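# Stand the cat litter pouch upright, clipped, mid-table

## Task

Set the cat litter pouch upright near the centre of the table, one of its wide faces turned toward the robot arms, not touching or crowding the pan or the scoop. The clip must finish attached to the pouch and holding onto it tightly. The pan must not be left tipped over. Declare the task complete yourself by ending the scene.

## Robot and tools

Robot: two arms, left_arm and right_arm, each a six-joint arm with a two-finger parallel gripper. Calibrated base positions in the scene frame: left_arm at (-0.024, +0.244, 0) m, and right_arm at (+0.041, -0.340, 0) m, yawed very slightly (quat_wxyz +1.000, 0, 0, +0.012).

Frame: every pose, target and reading uses the scene frame. Its origin sits at table height, halfway between the nominal bases. +z points up, +x points out across the table, and left_arm is on the +y side. Camera image left and right do not match arm names. Each gripper's fingers extend along its own +z and close along its own y. end_effector_position is a point between the pads, roughly 1 cm short of the fingertips. Reported positions and orientations can be wrong by a few centimetres, more when the arm reaches far.

Row format, shared by execute_actions and move: one flat list of 16 numbers covering both arms, even if only one moves. Order: left x, y, z (metres), qw, qx, qy, qz (unit quaternion, w first), opening, then the same eight for the right arm. Position and quaternion are absolute targets in the scene frame, not offsets. Opening runs from -1 (closed) to +1 (fully open, 0.094 m). To hold an arm still, resend its last reported pose and its current opening in every call. Repeat the same quaternion each row to keep the gripper's orientation, rather than copying the drifting reported one. Sending 0 as an opening is a real command, not a no-op.

execute_actions(actions, cameras): actions is a list of actions. Each action is a table of 1 to 15 rows, and each row lasts one 1/30 s step. A short table repeats its final row until 15 steps have passed. For each gripper, every target must lie within 0.6 m of that gripper's position at the action's start, measured along each of the gripper's own axes. Otherwise the action is rejected for both arms. An empty list only returns the state. cameras picks cam_high and/or cam_low (both 896x504); omit or use ["all"] for both, [] for none.

move(target, speed, blend, opening_speed, blocking, cameras): drives each gripper in a straight line from its current Hand target to the given row. target is one 16-number row or a list of up to 15 rows; there is no 0.6 m check. speed is in m/s, 0.002 to 2.9, default 0.25, and rotation is capped at twice that in rad/s. Give one value or one per target. blend, in metres, rounds corners at intermediate targets. opening_speed is in units per second on the -1..+1 scale, at least 0.2; use it near its minimum to close gently. With blocking=false the call returns after about 0.5 s while the move continues, and a new move replaces it. A move runs for at most 10 s. Paths ignore obstacles and the other arm. A changed opening at a later target is applied only once the arms stop there.

The move result adds a "move:" line giving how it ended: done (at rest within 10 mm and 2 degrees), off_target, moving, held, fault. It also lists which limits acted: limits=paced means the command was clipped, and limits=held means steps were withheld. Neither done nor off_target tells you about contact.

wait(seconds, 0 to 10): lets time pass while arms keep their last command. stop(): brakes a running move. zoom_image(camera, region): camera is cam_high or cam_low, and region is [x0, y0, x1, y1] in pixels from the top-left, at most 504x504. read_manual(section="licences") returns licence texts only. finished_scene(scene): scene is this scene's number (1 to 3); it ends the scene and cannot be undone.

Reading results: each result gives joint positions, velocities and torques, the pose, Hand target, Tool commands and grip_measured for each gripper. grip_measured uses the opening scale. It reads slightly wide when empty and slightly narrow when squeezing a hard part. Because it tracks the command until force is reached, it shows no jump at contact. The last Joint positions value is the opening in metres. Torques include gravity and have offsets. Joints 1 to 3 wrap at ±28 N m. "within noise" on joint velocities means the arm is still. The controller limits each step's rotation to 40 degrees from the measured orientation. One action may fall short of its target, so continue in the next. A gripper can rest a centimetre or more off its target from friction alone.

Cautions: avoid dropping parts, releasing anything while it moves, fast impacts and hard pushes; a faster approach hits harder. Never let the two arms collide or grip each other's fingers. The clearance check does not guard gripper against gripper. Keep paths away from an arm's own base, or its shoulder posture may flip. Nothing may fall from the table or be left off it. Knocking the pan over fails the goal. Stretched, loaded or blocked arms heat up. At 75 °C a MOTOR HOT warning appears. At 90 °C that arm folds and stops working, and at 100 °C it goes limp. Loose objects may occasionally get nudged by outside forces. To release, command an opening well above grip_measured. Use a slow opening_speed when gripping the soft pouch or working the clip.

Each tool is called after "Request:" as name([rows], argument=value, ...), one row to a line, values as JSON.

## Session

Request:
execute_actions(actions=[])

Request:
zoom_image(camera="cam_high", region=[340, 150, 580, 330])

Request:
zoom_image(camera="cam_low", region=[400, 120, 700, 300])

Scene clock: 0.00 s.
left_arm: end_effector_position=(+0.1681, +0.5915, +0.1738) grip_measured=+1.000 end_effector_quat_wxyz=(-0.401, +0.723, -0.498, -0.263) | right_arm: end_effector_position=(+0.3793, -0.5114, +0.1383) grip_measured=+1.000 end_effector_quat_wxyz=(+0.661, +0.421, +0.621, -0.029)
Joint positions: left_arm=[0.805 1.402 0.912 -0.226 -0.605 -0.848 0.094] | right_arm=[-0.353 1.501 0.26 1.11 0.308 0.592 0.094]
Joint velocities: within noise
Joint torques (N m): no reading
Motor temperatures (°C): left_arm=[29 30 33 29 28 30 28] | right_arm=[27 33 31 28 26 27 28]
Heat: left arm: 33 °C; right arm: 33 °C.
Hand target: left_arm +0.1669, +0.5919, +0.1785; -0.403, +0.722, -0.495, -0.266 | right_arm +0.3797, -0.5119, +0.1393; +0.661, +0.419, +0.621, -0.032
Tool commands: left_gripper/opening=+1.0 right_gripper/opening=+1.0

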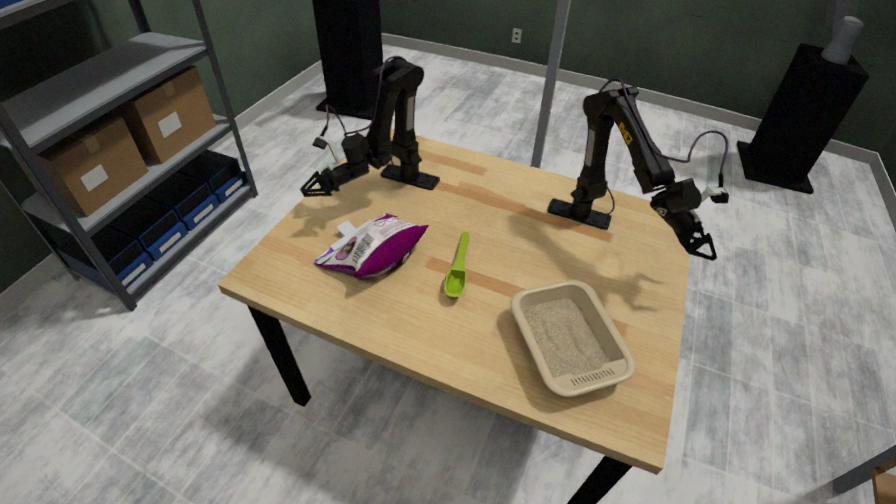

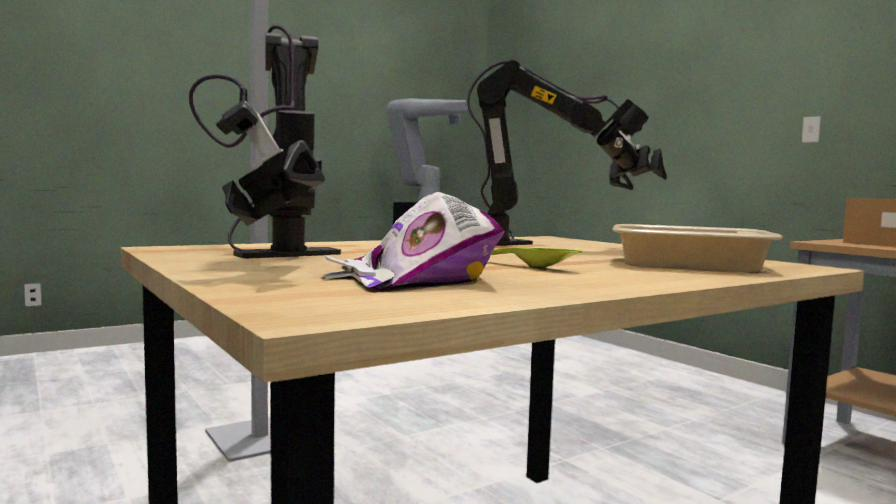

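Scaled by 2.100.

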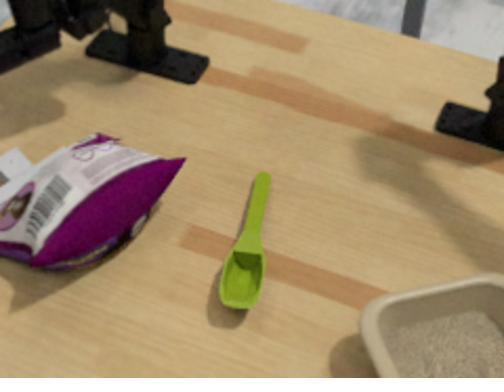

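Scaled by 1.680.

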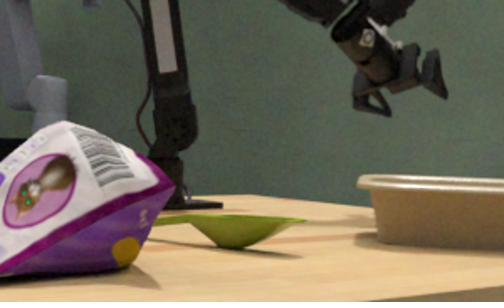

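Request:
zoom_image(camera="cam_high", region=[290, 190, 440, 300])

Request:
zoom_image(camera="cam_high", region=[310, 205, 390, 280])

Request:
zoom_image(camera="cam_low", region=[310, 180, 510, 300])

Request:
zoom_image(camera="cam_low", region=[310, 235, 410, 300])

Scaled by 3.360.

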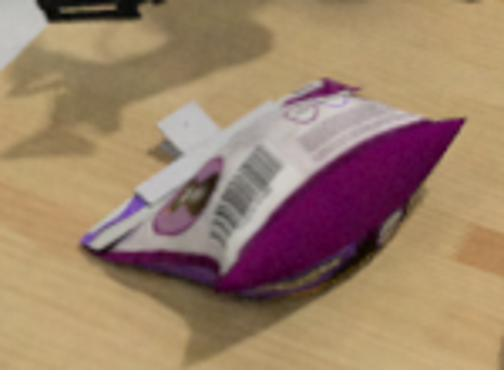

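Scaled by 6.300.

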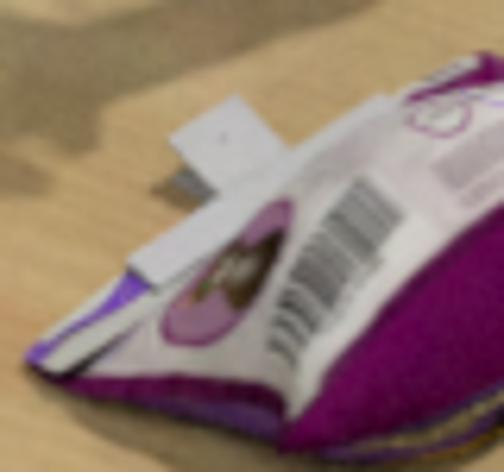

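Scaled by 2.520.

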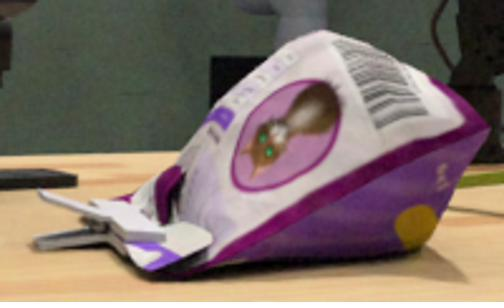

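Scaled by 5.040.

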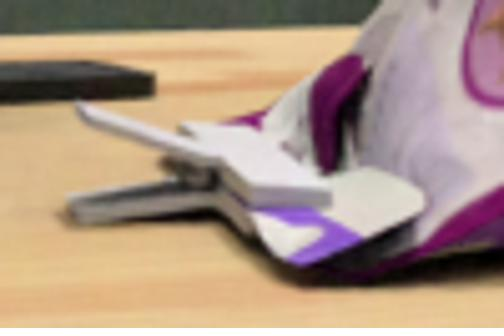

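Request:
move([
  [0.22,0.35,0.22,0,-0.1392,0.9903,0,0.2,0.3797,-0.5119,0.1393,0.661,0.419,0.621,-0.032,1],
  [0.295,-0.035,0.12,0,-0.1392,0.9903,0,0.2,0.3797,-0.5119,0.1393,0.661,0.419,0.621,-0.032,1],
  [0.295,-0.035,0.05,0,-0.1392,0.9903,0,0.2,0.3797,-0.5119,0.1393,0.661,0.419,0.621,-0.032,1],
], speed=0.3, blend=0.03)

Request:
zoom_image(camera="cam_high", region=[400, 180, 520, 310])

Request:
zoom_image(camera="cam_low", region=[460, 160, 620, 290])

Scene clock: 7.80 s.
left_arm: end_effector_position=(+0.2913, -0.0363, +0.0532) grip_measured=+0.201 end_effector_quat_wxyz=(-0.005, -0.135, +0.991, -0.001) | right_arm: end_effector_position=(+0.3793, -0.5114, +0.1383) grip_measured=+1.000 end_effector_quat_wxyz=(+0.661, +0.421, +0.621, -0.029)
Joint positions: left_arm=[-0.726 2.188 1.82 -1.206 0.009 -0.995 0.056] | right_arm=[-0.353 1.501 0.26 1.11 0.308 0.592 0.094]
Joint velocities: within noise
Joint torques (N m): left_arm=[0.28 -10.18 5.94 0.53 -0.11 -0.04] | right_arm=[0.1 -4.33 5.24 1.76 -0.01 -0.08]
Motor temperatures (°C): left_arm=[29 32 35 30 28 30 28] | right_arm=[27 33 32 30 26 27 28]
Heat: left arm: 35 °C; right arm: 33 °C.
Hand target: left_arm +0.2949, -0.0349, +0.0500; +0.000, -0.139, +0.990, +0.000 | right_arm +0.3797, -0.5119, +0.1393; +0.661, +0.419, +0.621, -0.032
Off the commanded pose: left_arm 0.005 m, 1 deg | right_arm 0.001 m, 0 deg.
move: done

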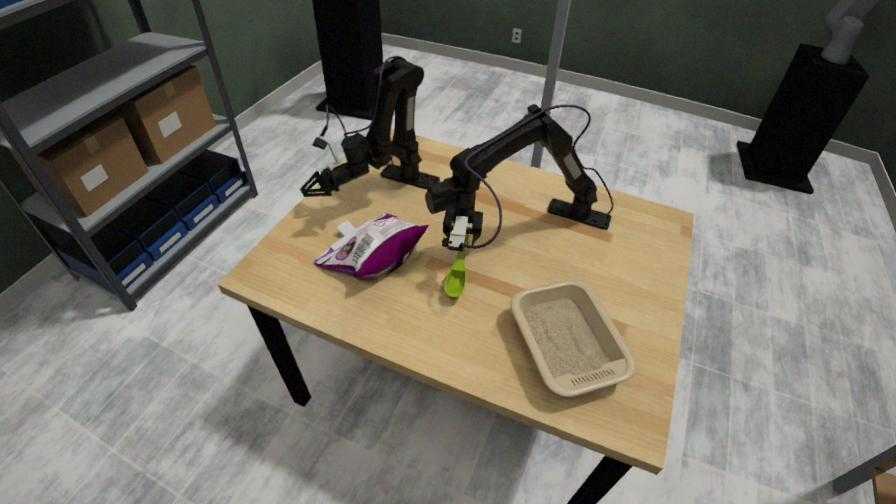

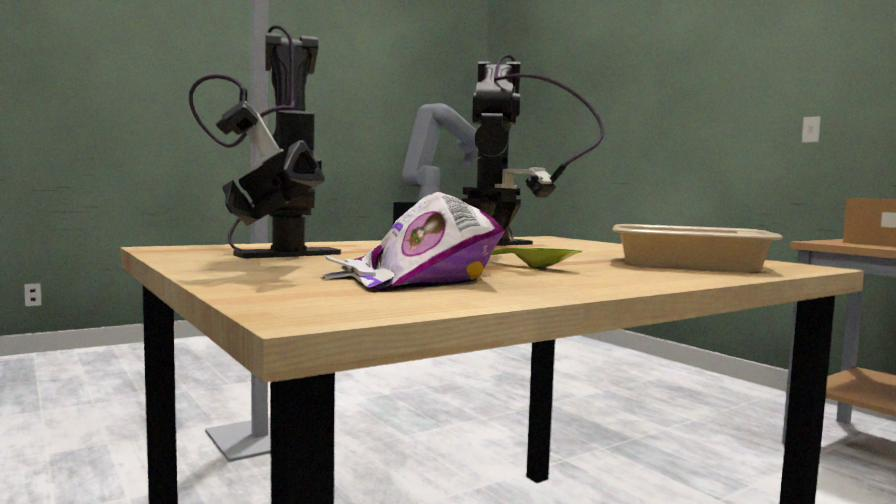

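Scaled by 3.877.

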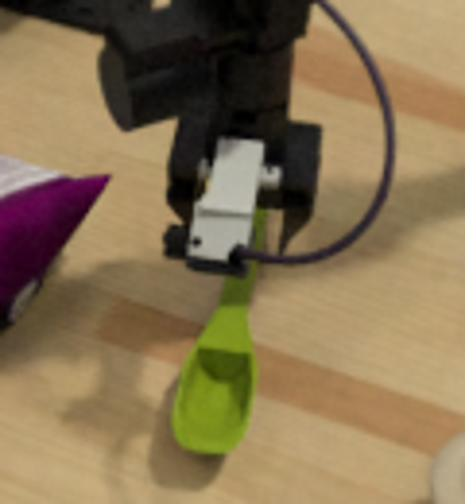

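Scaled by 3.150.

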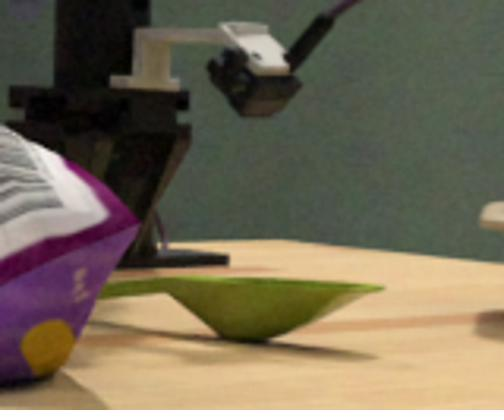

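Request:
move([
  [0.295,-0.035,0.019,0,-0.1392,0.9903,0,0.2,0.3797,-0.5119,0.1393,0.661,0.419,0.621,-0.032,1],
  [0.295,-0.035,0.019,0,-0.1392,0.9903,0,-1,0.3797,-0.5119,0.1393,0.661,0.419,0.621,-0.032,1],
], speed=0.1, opening_speed=1.0)

Request:
zoom_image(camera="cam_high", region=[400, 180, 520, 310])

Request:
move([
  [0.295,-0.035,0.07,0,-0.1392,0.9903,0,-1,0.3797,-0.5119,0.1393,0.661,0.419,0.621,-0.032,1],
], speed=0.15)

Request:
zoom_image(camera="cam_low", region=[460, 160, 620, 290])

Scene clock: 10.53 s.
left_arm: end_effector_position=(+0.2938, -0.0385, +0.0288) grip_measured=-0.581 end_effector_quat_wxyz=(+0.002, -0.135, +0.991, -0.009) | right_arm: end_effector_position=(+0.3793, -0.5114, +0.1383) grip_measured=+1.000 end_effector_quat_wxyz=(+0.661, +0.421, +0.621, -0.029)
Joint positions: left_arm=[-0.726 2.2 1.74 -1.096 0.009 -0.997 0.02] | right_arm=[-0.353 1.501 0.26 1.11 0.308 0.592 0.094]
Joint velocities: within noise
Joint torques (N m): left_arm=[0.4 -9.35 5.48 0.59 -0.11 -0.05] | right_arm=[-0.02 -4.55 5 1.79 -0.02 -0.1]
Motor temperatures (°C): left_arm=[29 32 35 30 28 30 28] | right_arm=[27 34 33 31 26 27 28]
Heat: left arm: 35 °C; right arm: 34 °C.
Hand target: left_arm +0.2948, -0.0349, +0.0191; +0.000, -0.139, +0.990, +0.000 | right_arm +0.3797, -0.5119, +0.1393; +0.661, +0.419, +0.621, -0.032
Off the commanded pose: left_arm 0.010 m, 1 deg | right_arm 0.001 m, 0 deg.
move: done

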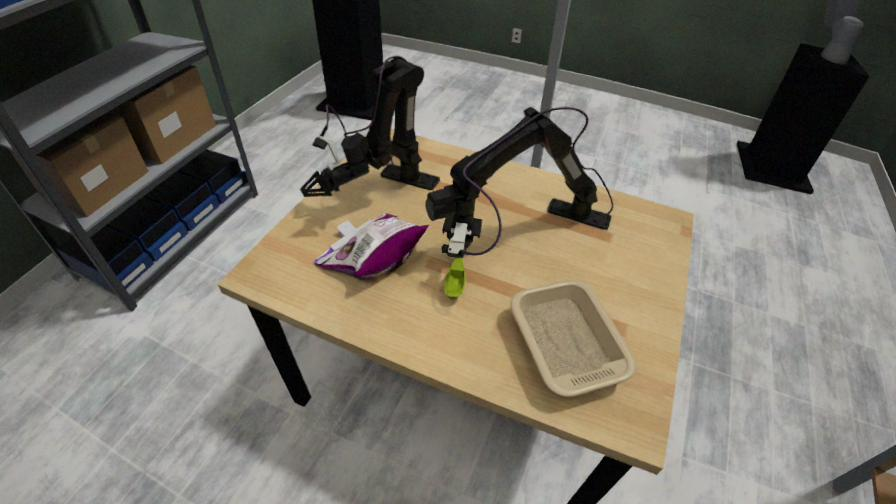

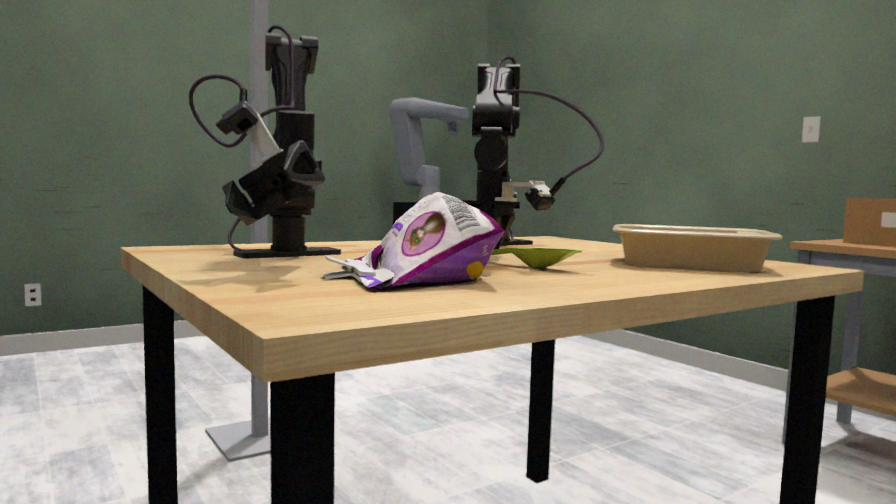

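Scaled by 3.877.

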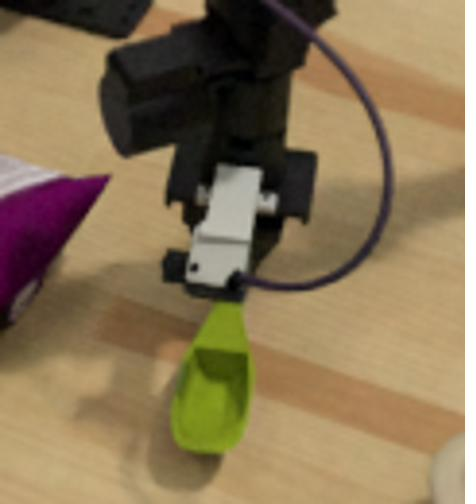

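Scene clock: 11.70 s.
left_arm: end_effector_position=(+0.2895, -0.0347, +0.0580) grip_measured=-0.581 end_effector_quat_wxyz=(-0.012, -0.135, +0.991, +0.007) | right_arm: end_effector_position=(+0.3793, -0.5114, +0.1383) grip_measured=+1.000 end_effector_quat_wxyz=(+0.661, +0.421, +0.621, -0.029)
Joint positions: left_arm=[-0.726 2.2 1.858 -1.255 0.009 -0.997 0.02] | right_arm=[-0.353 1.501 0.26 1.11 0.308 0.592 0.094]
Joint velocities: within noise
Joint torques (N m): left_arm=[0.32 -11.99 8.09 0.26 -0.12 -0.03] | right_arm=[-0.13 -4.37 5.11 1.72 0.02 -0.11]
Motor temperatures (°C): left_arm=[29 33 35 30 28 30 28] | right_arm=[27 34 33 31 26 27 28]
Heat: left arm: 35 °C; right arm: 34 °C.
Hand target: left_arm +0.2949, -0.0349, +0.0699; +0.000, -0.139, +0.990, +0.000 | right_arm +0.3797, -0.5119, +0.1393; +0.661, +0.419, +0.621, -0.032
Off the commanded pose: left_arm 0.013 m, 2 deg | right_arm 0.001 m, 0 deg.
move: off_target (left_arm)

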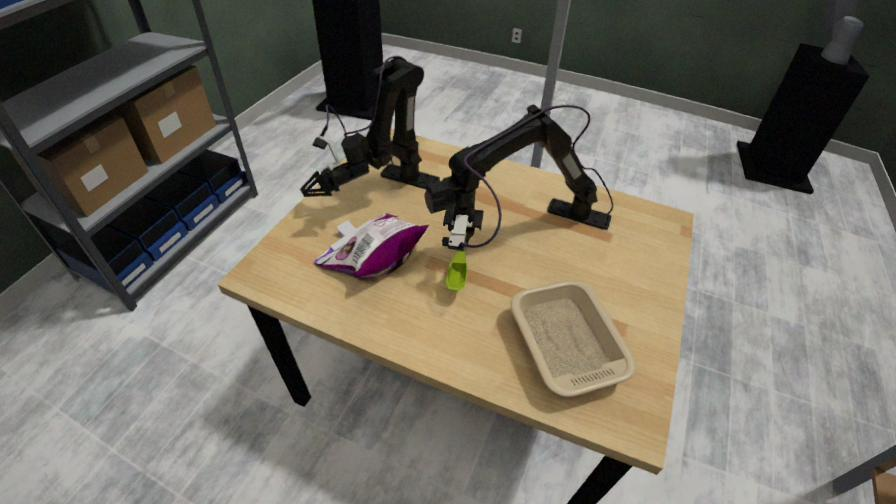

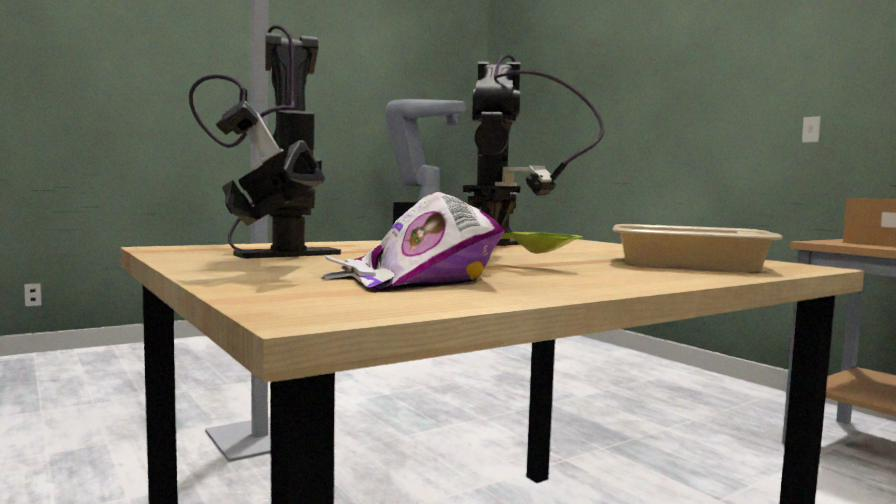

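Scaled by 3.150.

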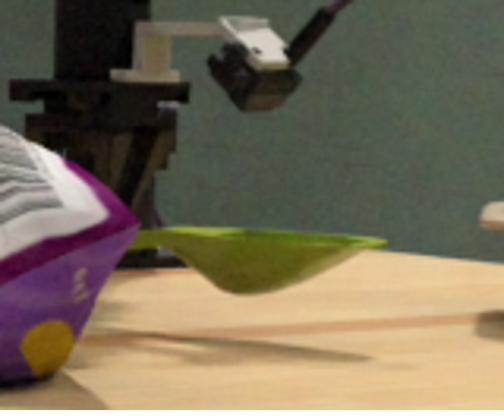

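Request:
move([
  [0.28,0.1,0.13,0,-0.1392,0.9903,0,-1,0.3797,-0.5119,0.1393,0.661,0.419,0.621,-0.032,1],
  [0.22,0.32,0.13,0,-0.1392,0.9903,0,-1,0.3797,-0.5119,0.1393,0.661,0.419,0.621,-0.032,1],
  [0.155,0.435,0.09,0,-0.1392,0.9903,0,-1,0.3797,-0.5119,0.1393,0.661,0.419,0.621,-0.032,1],
  [0.155,0.435,0.026,0,-0.1392,0.9903,0,-1,0.3797,-0.5119,0.1393,0.661,0.419,0.621,-0.032,1],
], speed=[0.3,0.3,0.25,0.08], blend=[0.03,0.04,0.01,0])

Request:
zoom_image(camera="cam_high", region=[560, 180, 680, 310])

Request:
zoom_image(camera="cam_low", region=[460, 160, 700, 290])

Scene clock: 15.27 s.
left_arm: end_effector_position=(+0.1527, +0.4359, +0.0301) grip_measured=-0.581 end_effector_quat_wxyz=(-0.004, -0.141, +0.990, +0.004) | right_arm: end_effector_position=(+0.3793, -0.5114, +0.1383) grip_measured=+1.000 end_effector_quat_wxyz=(+0.661, +0.421, +0.621, -0.029)
Joint positions: left_arm=[0.814 1.614 0.95 -0.908 -0.012 0.531 0.02] | right_arm=[-0.353 1.501 0.26 1.11 0.308 0.592 0.094]
Joint velocities: within noise
Joint torques (N m): left_arm=[-0.23 -4.77 5.07 0.66 0.11 0.03] | right_arm=[-0.13 -4.4 5.19 1.74 -0.04 -0.13]
Motor temperatures (°C): left_arm=[29 33 35 30 28 30 28] | right_arm=[27 34 33 32 26 27 28]
Heat: left arm: 35 °C; right arm: 34 °C.
Hand target: left_arm +0.1548, +0.4349, +0.0260; +0.000, -0.139, +0.990, +0.000 | right_arm +0.3797, -0.5119, +0.1393; +0.661, +0.419, +0.621, -0.032
Off the commanded pose: left_arm 0.005 m, 1 deg | right_arm 0.001 m, 0 deg.
move: done

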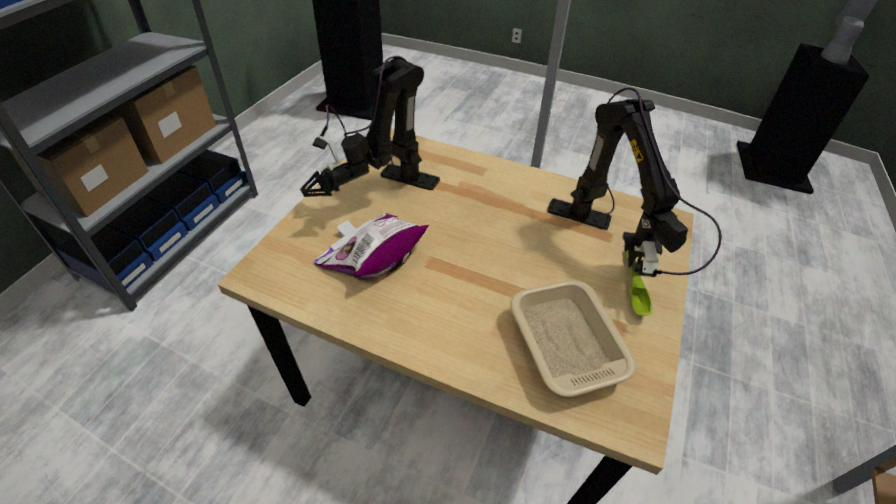

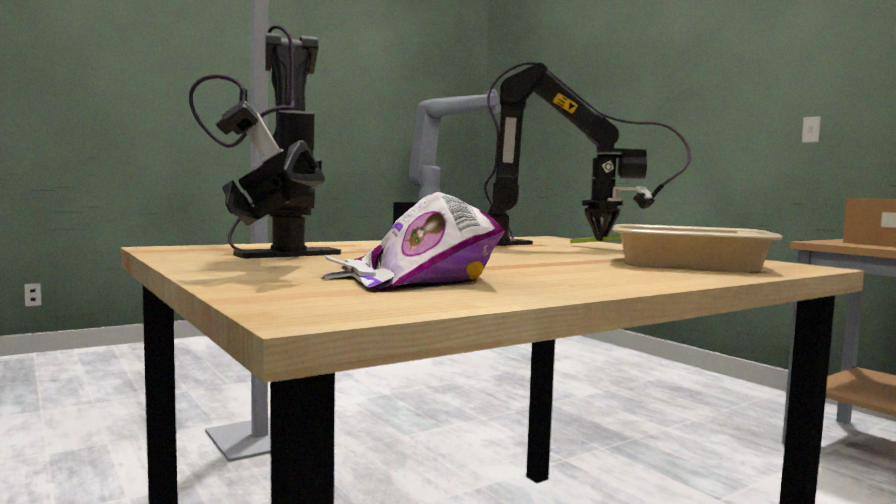

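Scaled by 3.877.

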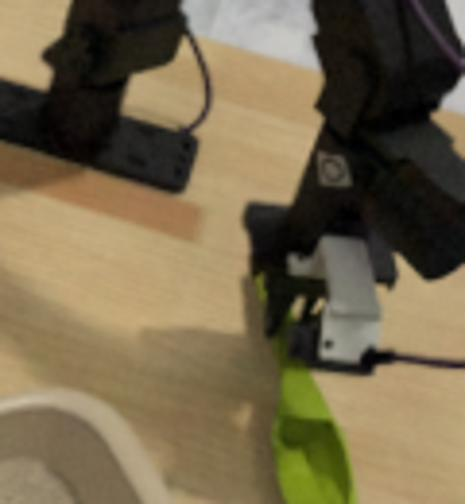

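Scaled by 2.100.

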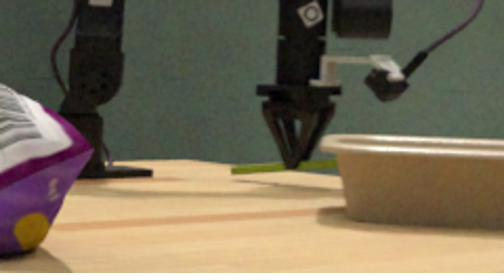

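Request:
move([
  [0.155,0.435,0.022,0,-0.1392,0.9903,0,-1,0.3797,-0.5119,0.1393,0.661,0.419,0.621,-0.032,1],
  [0.155,0.435,0.022,0,-0.1392,0.9903,0,0.3,0.3797,-0.5119,0.1393,0.661,0.419,0.621,-0.032,1],
  [0.155,0.435,0.14,0,-0.1392,0.9903,0,0.3,0.3797,-0.5119,0.1393,0.661,0.419,0.621,-0.032,1],
], speed=[0.05,0.05,0.15], opening_speed=1.0)

Request:
zoom_image(camera="cam_high", region=[560, 200, 680, 330])

Request:
zoom_image(camera="cam_high", region=[370, 205, 440, 260])

Scene clock: 19.37 s.
left_arm: end_effector_position=(+0.1522, +0.4350, +0.1308) grip_measured=+0.299 end_effector_quat_wxyz=(-0.013, -0.141, +0.990, -0.004) | right_arm: end_effector_position=(+0.3793, -0.5114, +0.1383) grip_measured=+1.000 end_effector_quat_wxyz=(+0.661, +0.421, +0.621, -0.029)
Joint positions: left_arm=[0.814 1.548 1.295 -1.342 -0.01 0.531 0.061] | right_arm=[-0.353 1.501 0.26 1.11 0.308 0.592 0.094]
Joint velocities: within noise
Joint torques (N m): left_arm=[0.05 -6.61 7.91 0.22 0.08 0.08] | right_arm=[0.09 -4.19 5.01 1.74 0.03 -0.08]
Motor temperatures (°C): left_arm=[29 33 35 30 28 30 28] | right_arm=[27 34 33 32 26 27 28]
Heat: left arm: 35 °C; right arm: 34 °C.
Hand target: left_arm +0.1549, +0.4350, +0.1399; +0.000, -0.139, +0.990, +0.000 | right_arm +0.3797, -0.5119, +0.1393; +0.661, +0.419, +0.621, -0.032
Off the commanded pose: left_arm 0.010 m, 2 deg | right_arm 0.001 m, 0 deg.
move: done

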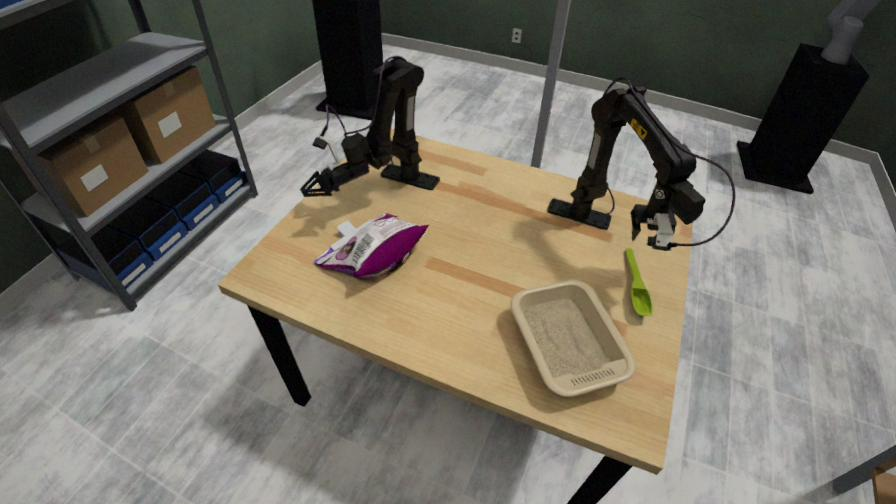

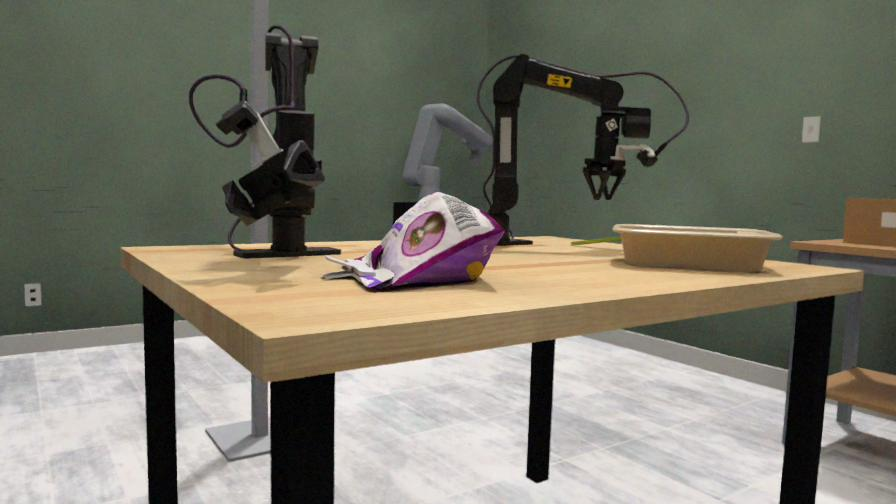

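Scaled by 3.877.

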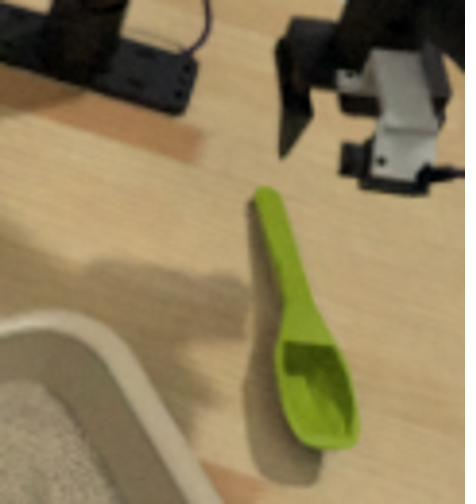

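Scaled by 7.200.

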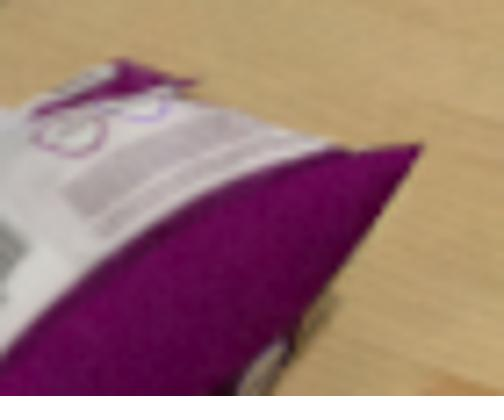

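Request:
zoom_image(camera="cam_high", region=[360, 205, 405, 235])

Request:
zoom_image(camera="cam_low", region=[350, 235, 400, 270])

Scaled by 11.200.

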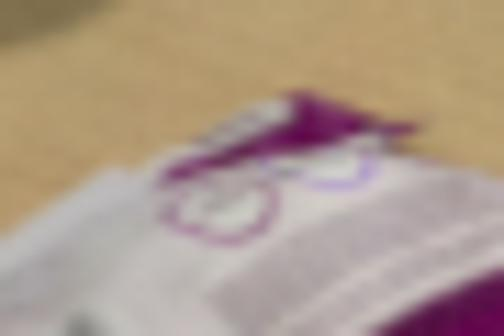

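Scaled by 10.080.

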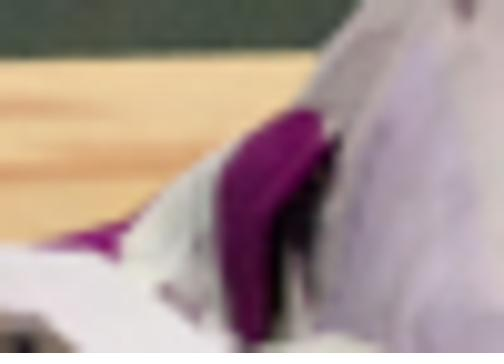

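Request:
move([
  [0.25,0.15,0.2,0.3875,-0.5534,0.6039,-0.4229,0.28,0.3797,-0.5119,0.1393,0.661,0.419,0.621,-0.032,1],
  [0.24,-0.122,0.12,0.3875,-0.5534,0.6039,-0.4229,0.28,0.3797,-0.5119,0.1393,0.661,0.419,0.621,-0.032,1],
  [0.27,-0.128,0.085,0.3875,-0.5534,0.6039,-0.4229,0.28,0.3797,-0.5119,0.1393,0.661,0.419,0.621,-0.032,1],
], speed=0.25, blend=[0.03,0.02,0])

Request:
zoom_image(camera="cam_high", region=[360, 170, 480, 270])

Request:
zoom_image(camera="cam_low", region=[400, 150, 560, 290])

Scene clock: 25.93 s.
left_arm: end_effector_position=(+0.2696, -0.1236, +0.0838) grip_measured=+0.281 end_effector_quat_wxyz=(+0.392, -0.531, +0.613, -0.434) | right_arm: end_effector_position=(+0.3793, -0.5114, +0.1383) grip_measured=+1.000 end_effector_quat_wxyz=(+0.661, +0.421, +0.621, -0.029)
Joint positions: left_arm=[-1.226 2.008 0.997 0.375 -1.011 -2.11 0.06] | right_arm=[-0.353 1.501 0.26 1.11 0.308 0.592 0.094]
Joint velocities: within noise
Joint torques (N m): left_arm=[-0.24 -8.12 7.58 1.51 -0.4 -0.03] | right_arm=[-0.13 -4.26 4.96 1.74 -0.02 -0.11]
Motor temperatures (°C): left_arm=[29 33 36 31 28 30 28] | right_arm=[27 34 34 33 26 27 28]
Heat: left arm: 36 °C; right arm: 34 °C.
Hand target: left_arm +0.2702, -0.1278, +0.0850; +0.393, -0.532, +0.610, -0.436 | right_arm +0.3797, -0.5119, +0.1393; +0.661, +0.419, +0.621, -0.032
Off the commanded pose: left_arm 0.005 m, 3 deg | right_arm 0.001 m, 0 deg.
joint sent to its limit (left arm) — joint 6 (wrist roll), lower limit. The joint targets are off in orientation, not in position.
move: off_target (left_arm)

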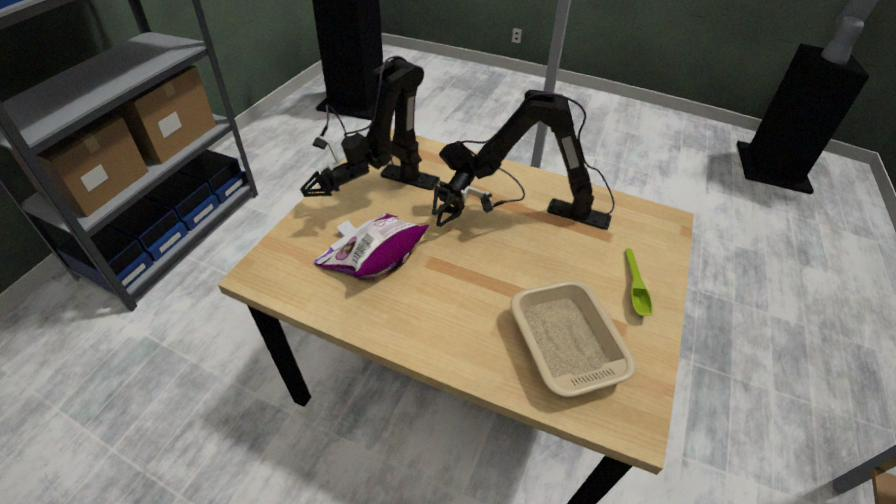

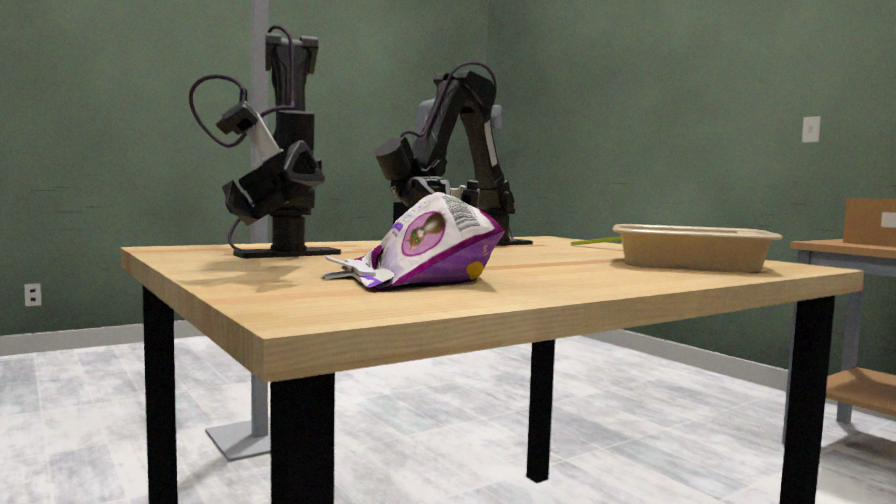

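Scaled by 4.200.

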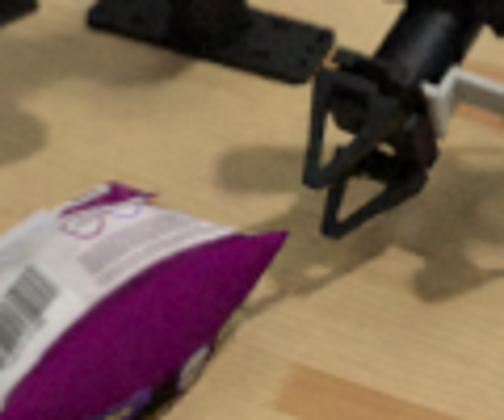

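Scaled by 3.150.

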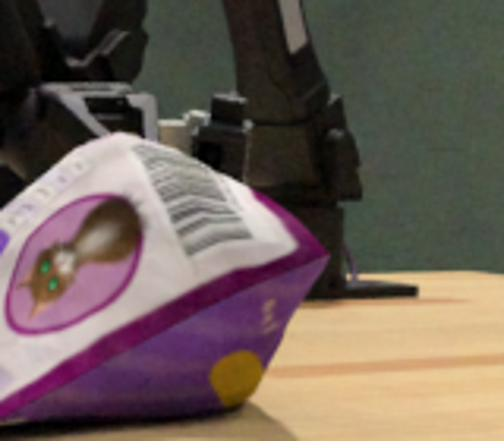

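Request:
move([
  [0.275,-0.128,0.096,0.3875,-0.5534,0.6039,-0.4229,0.5,0.3797,-0.5119,0.1393,0.661,0.419,0.621,-0.032,1],
  [0.338,-0.136,0.096,0.3875,-0.5534,0.6039,-0.4229,0.5,0.3797,-0.5119,0.1393,0.661,0.419,0.621,-0.032,1],
], speed=0.1)

Request:
zoom_image(camera="cam_high", region=[380, 180, 460, 250])

Request:
zoom_image(camera="cam_low", region=[400, 150, 560, 290])

Scene clock: 28.03 s.
left_arm: end_effector_position=(+0.3355, -0.1321, +0.0988) grip_measured=+0.499 end_effector_quat_wxyz=(-0.384, +0.557, -0.598, +0.430) | right_arm: end_effector_position=(+0.3793, -0.5114, +0.1383) grip_measured=+1.000 end_effector_quat_wxyz=(+0.661, +0.421, +0.621, -0.029)
Joint positions: left_arm=[-1.084 2.081 1.194 0.309 -0.91 -2.067 0.07] | right_arm=[-0.353 1.501 0.26 1.11 0.308 0.592 0.094]
Joint velocities: within noise
Joint torques (N m): left_arm=[0.12 -8.55 8.49 1.49 -0.21 0.17] | right_arm=[-0.12 -4.42 5.22 1.73 -0.01 -0.06]
Motor temperatures (°C): left_arm=[29 33 36 31 28 30 28] | right_arm=[27 34 34 33 26 27 28]
Heat: left arm: 36 °C; right arm: 34 °C.
Hand target: left_arm +0.3379, -0.1358, +0.0960; -0.387, +0.553, -0.604, +0.423 | right_arm +0.3797, -0.5119, +0.1393; +0.661, +0.419, +0.621, -0.032
Off the commanded pose: left_arm 0.005 m, 1 deg | right_arm 0.001 m, 0 deg.
move: done

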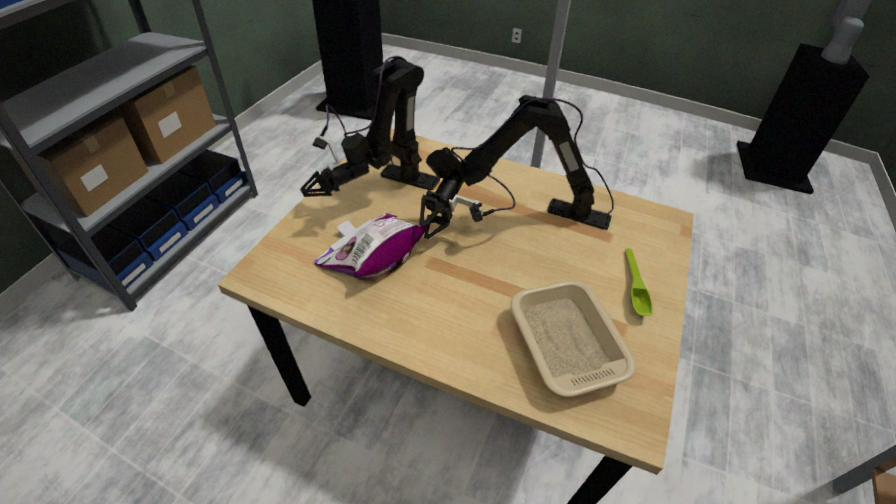

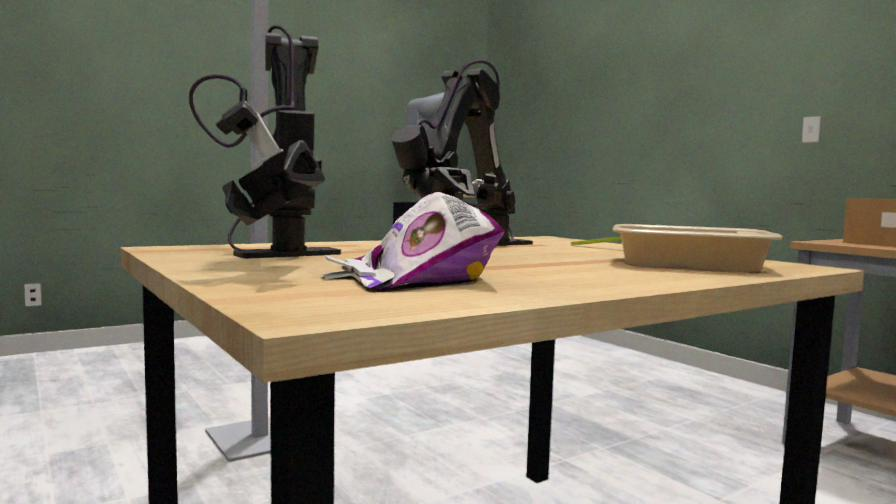

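Scaled by 6.300.

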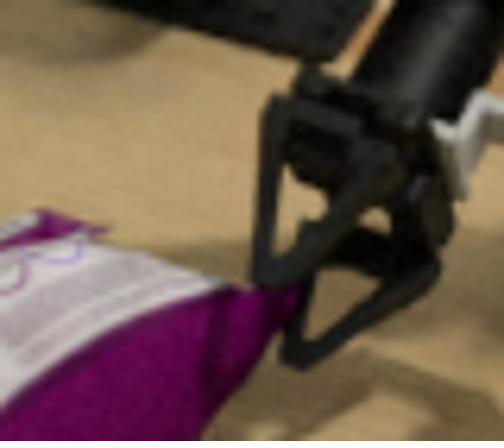

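Scaled by 3.150.

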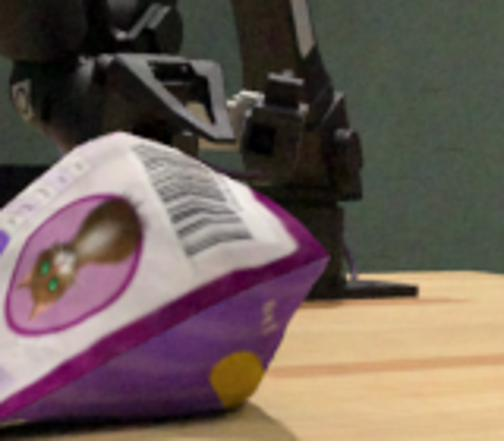

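Request:
move([
  [0.340,-0.138,0.094,0.3875,-0.5534,0.6039,-0.4229,-1,0.3797,-0.5119,0.1393,0.661,0.419,0.621,-0.032,1],
], speed=0.05, opening_speed=0.7)

Request:
zoom_image(camera="cam_high", region=[380, 180, 460, 250])

Scene clock: 30.67 s.
left_arm: end_effector_position=(+0.3330, -0.1352, +0.0832) grip_measured=-0.992 end_effector_quat_wxyz=(+0.377, -0.550, +0.620, -0.413) | right_arm: end_effector_position=(+0.3793, -0.5114, +0.1383) grip_measured=+1.000 end_effector_quat_wxyz=(+0.661, +0.421, +0.621, -0.029)
Joint positions: left_arm=[-1.084 2.103 1.2 0.277 -0.877 -2.063 0] | right_arm=[-0.353 1.501 0.26 1.11 0.308 0.592 0.094]
Joint velocities: within noise
Joint torques (N m): left_arm=[0.12 -9.5 8.84 1.83 -0.66 0.11] | right_arm=[-0.13 -4.52 4.93 1.74 -0.05 -0.13]
Motor temperatures (°C): left_arm=[29 34 37 31 28 30 28] | right_arm=[27 34 34 33 26 27 28]
Heat: left arm: 37 °C; right arm: 34 °C.
Hand target: left_arm +0.3397, -0.1377, +0.0940; +0.387, -0.554, +0.604, -0.423 | right_arm +0.3797, -0.5119, +0.1393; +0.661, +0.419, +0.621, -0.032
Off the commanded pose: left_arm 0.013 m, 3 deg | right_arm 0.001 m, 0 deg.
move: off_target (left_arm)

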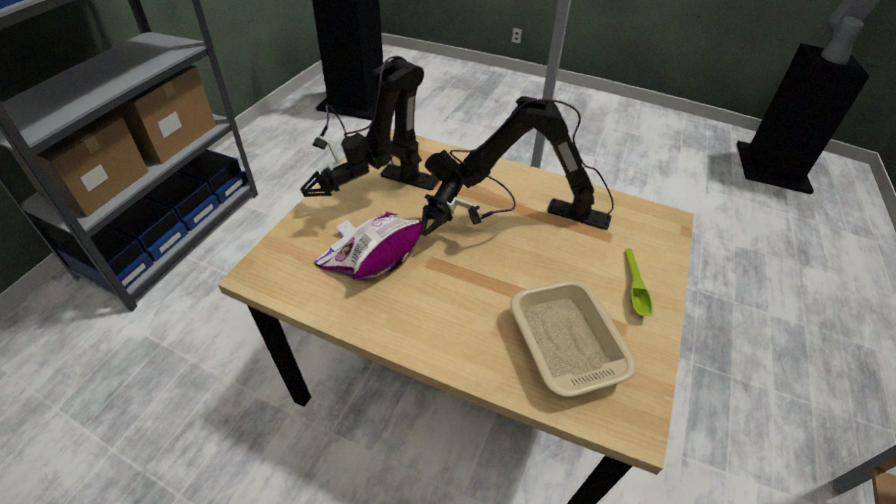

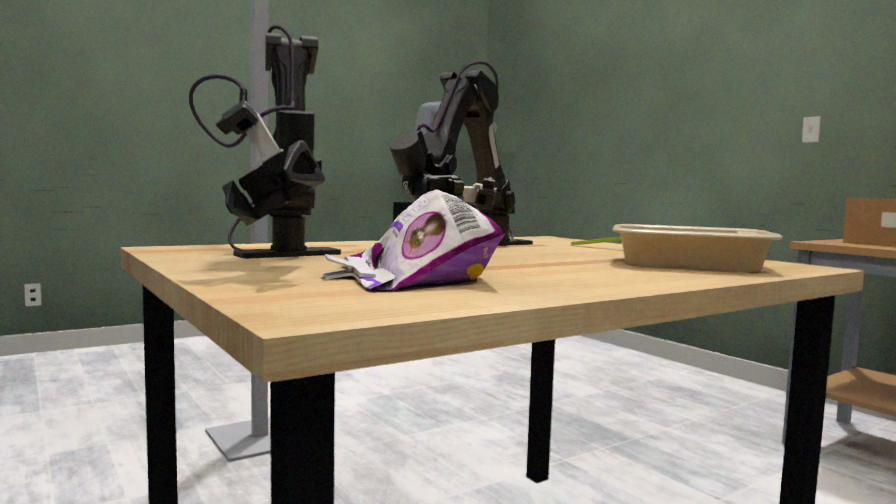

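Scaled by 6.300.

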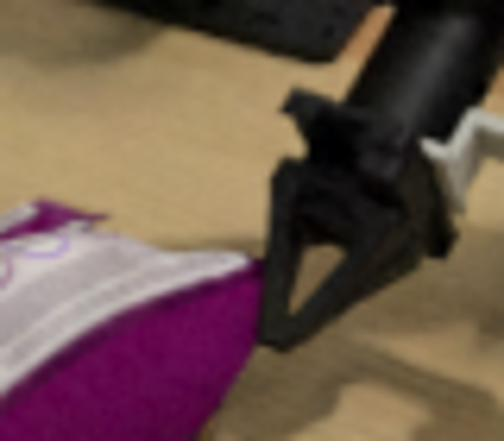

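Request:
move([
  [0.352,-0.08,0.105,0.3492,-0.4986,0.6498,-0.4550,-1,0.3797,-0.5119,0.1393,0.661,0.419,0.621,-0.032,1],
], speed=0.08)

Request:
zoom_image(camera="cam_high", region=[300, 180, 480, 300])

Scene clock: 32.57 s.
left_arm: end_effector_position=(+0.3452, -0.0876, +0.0774) grip_measured=-0.992 end_effector_quat_wxyz=(+0.331, -0.494, +0.676, -0.434) | right_arm: end_effector_position=(+0.3793, -0.5114, +0.1383) grip_measured=+1.000 end_effector_quat_wxyz=(+0.661, +0.421, +0.621, -0.029)
Joint positions: left_arm=[-0.933 1.952 0.915 0.531 -0.583 -1.845 0] | right_arm=[-0.353 1.501 0.26 1.11 0.308 0.592 0.094]
Joint velocities: within noise
Joint torques (N m): left_arm=[0.91 -12.29 5.09 2.19 -0.55 0.11] | right_arm=[-0.09 -4.33 5.24 1.73 0.03 -0.1]
Motor temperatures (°C): left_arm=[29 35 37 32 28 30 28] | right_arm=[27 34 34 34 26 27 28]
Heat: left arm: 37 °C; right arm: 34 °C.
Hand target: left_arm +0.3520, -0.0802, +0.1041; +0.349, -0.499, +0.650, -0.454 | right_arm +0.3797, -0.5119, +0.1393; +0.661, +0.419, +0.621, -0.032
Off the commanded pose: left_arm 0.029 m, 4 deg | right_arm 0.001 m, 0 deg.
move: off_target (left_arm)

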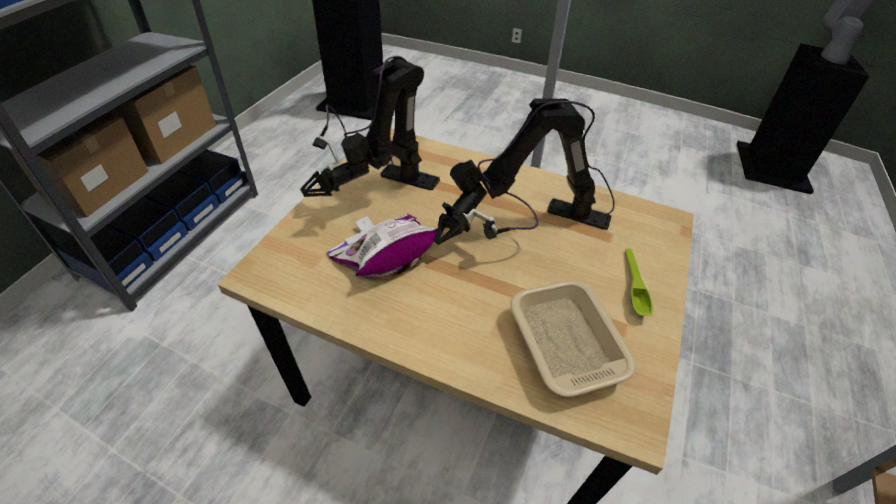

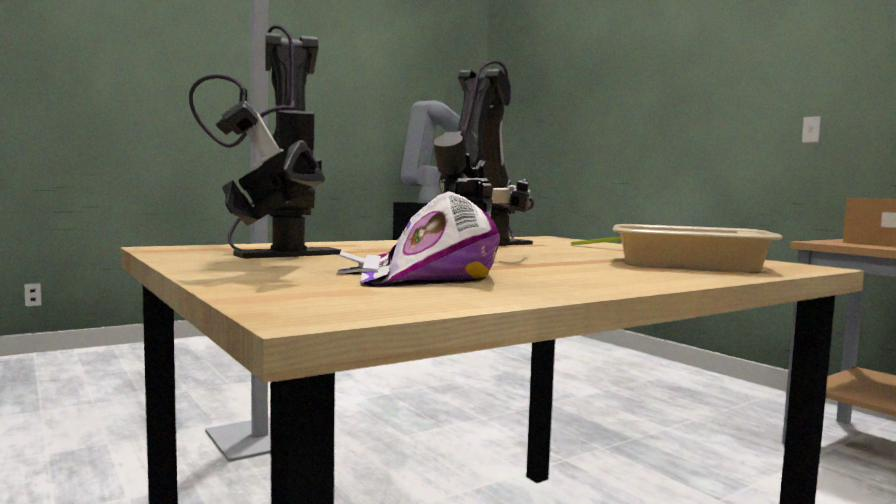

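Scaled by 2.800.

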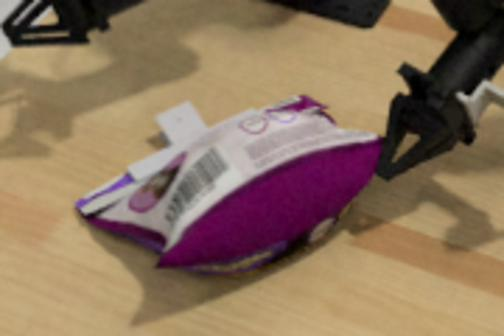

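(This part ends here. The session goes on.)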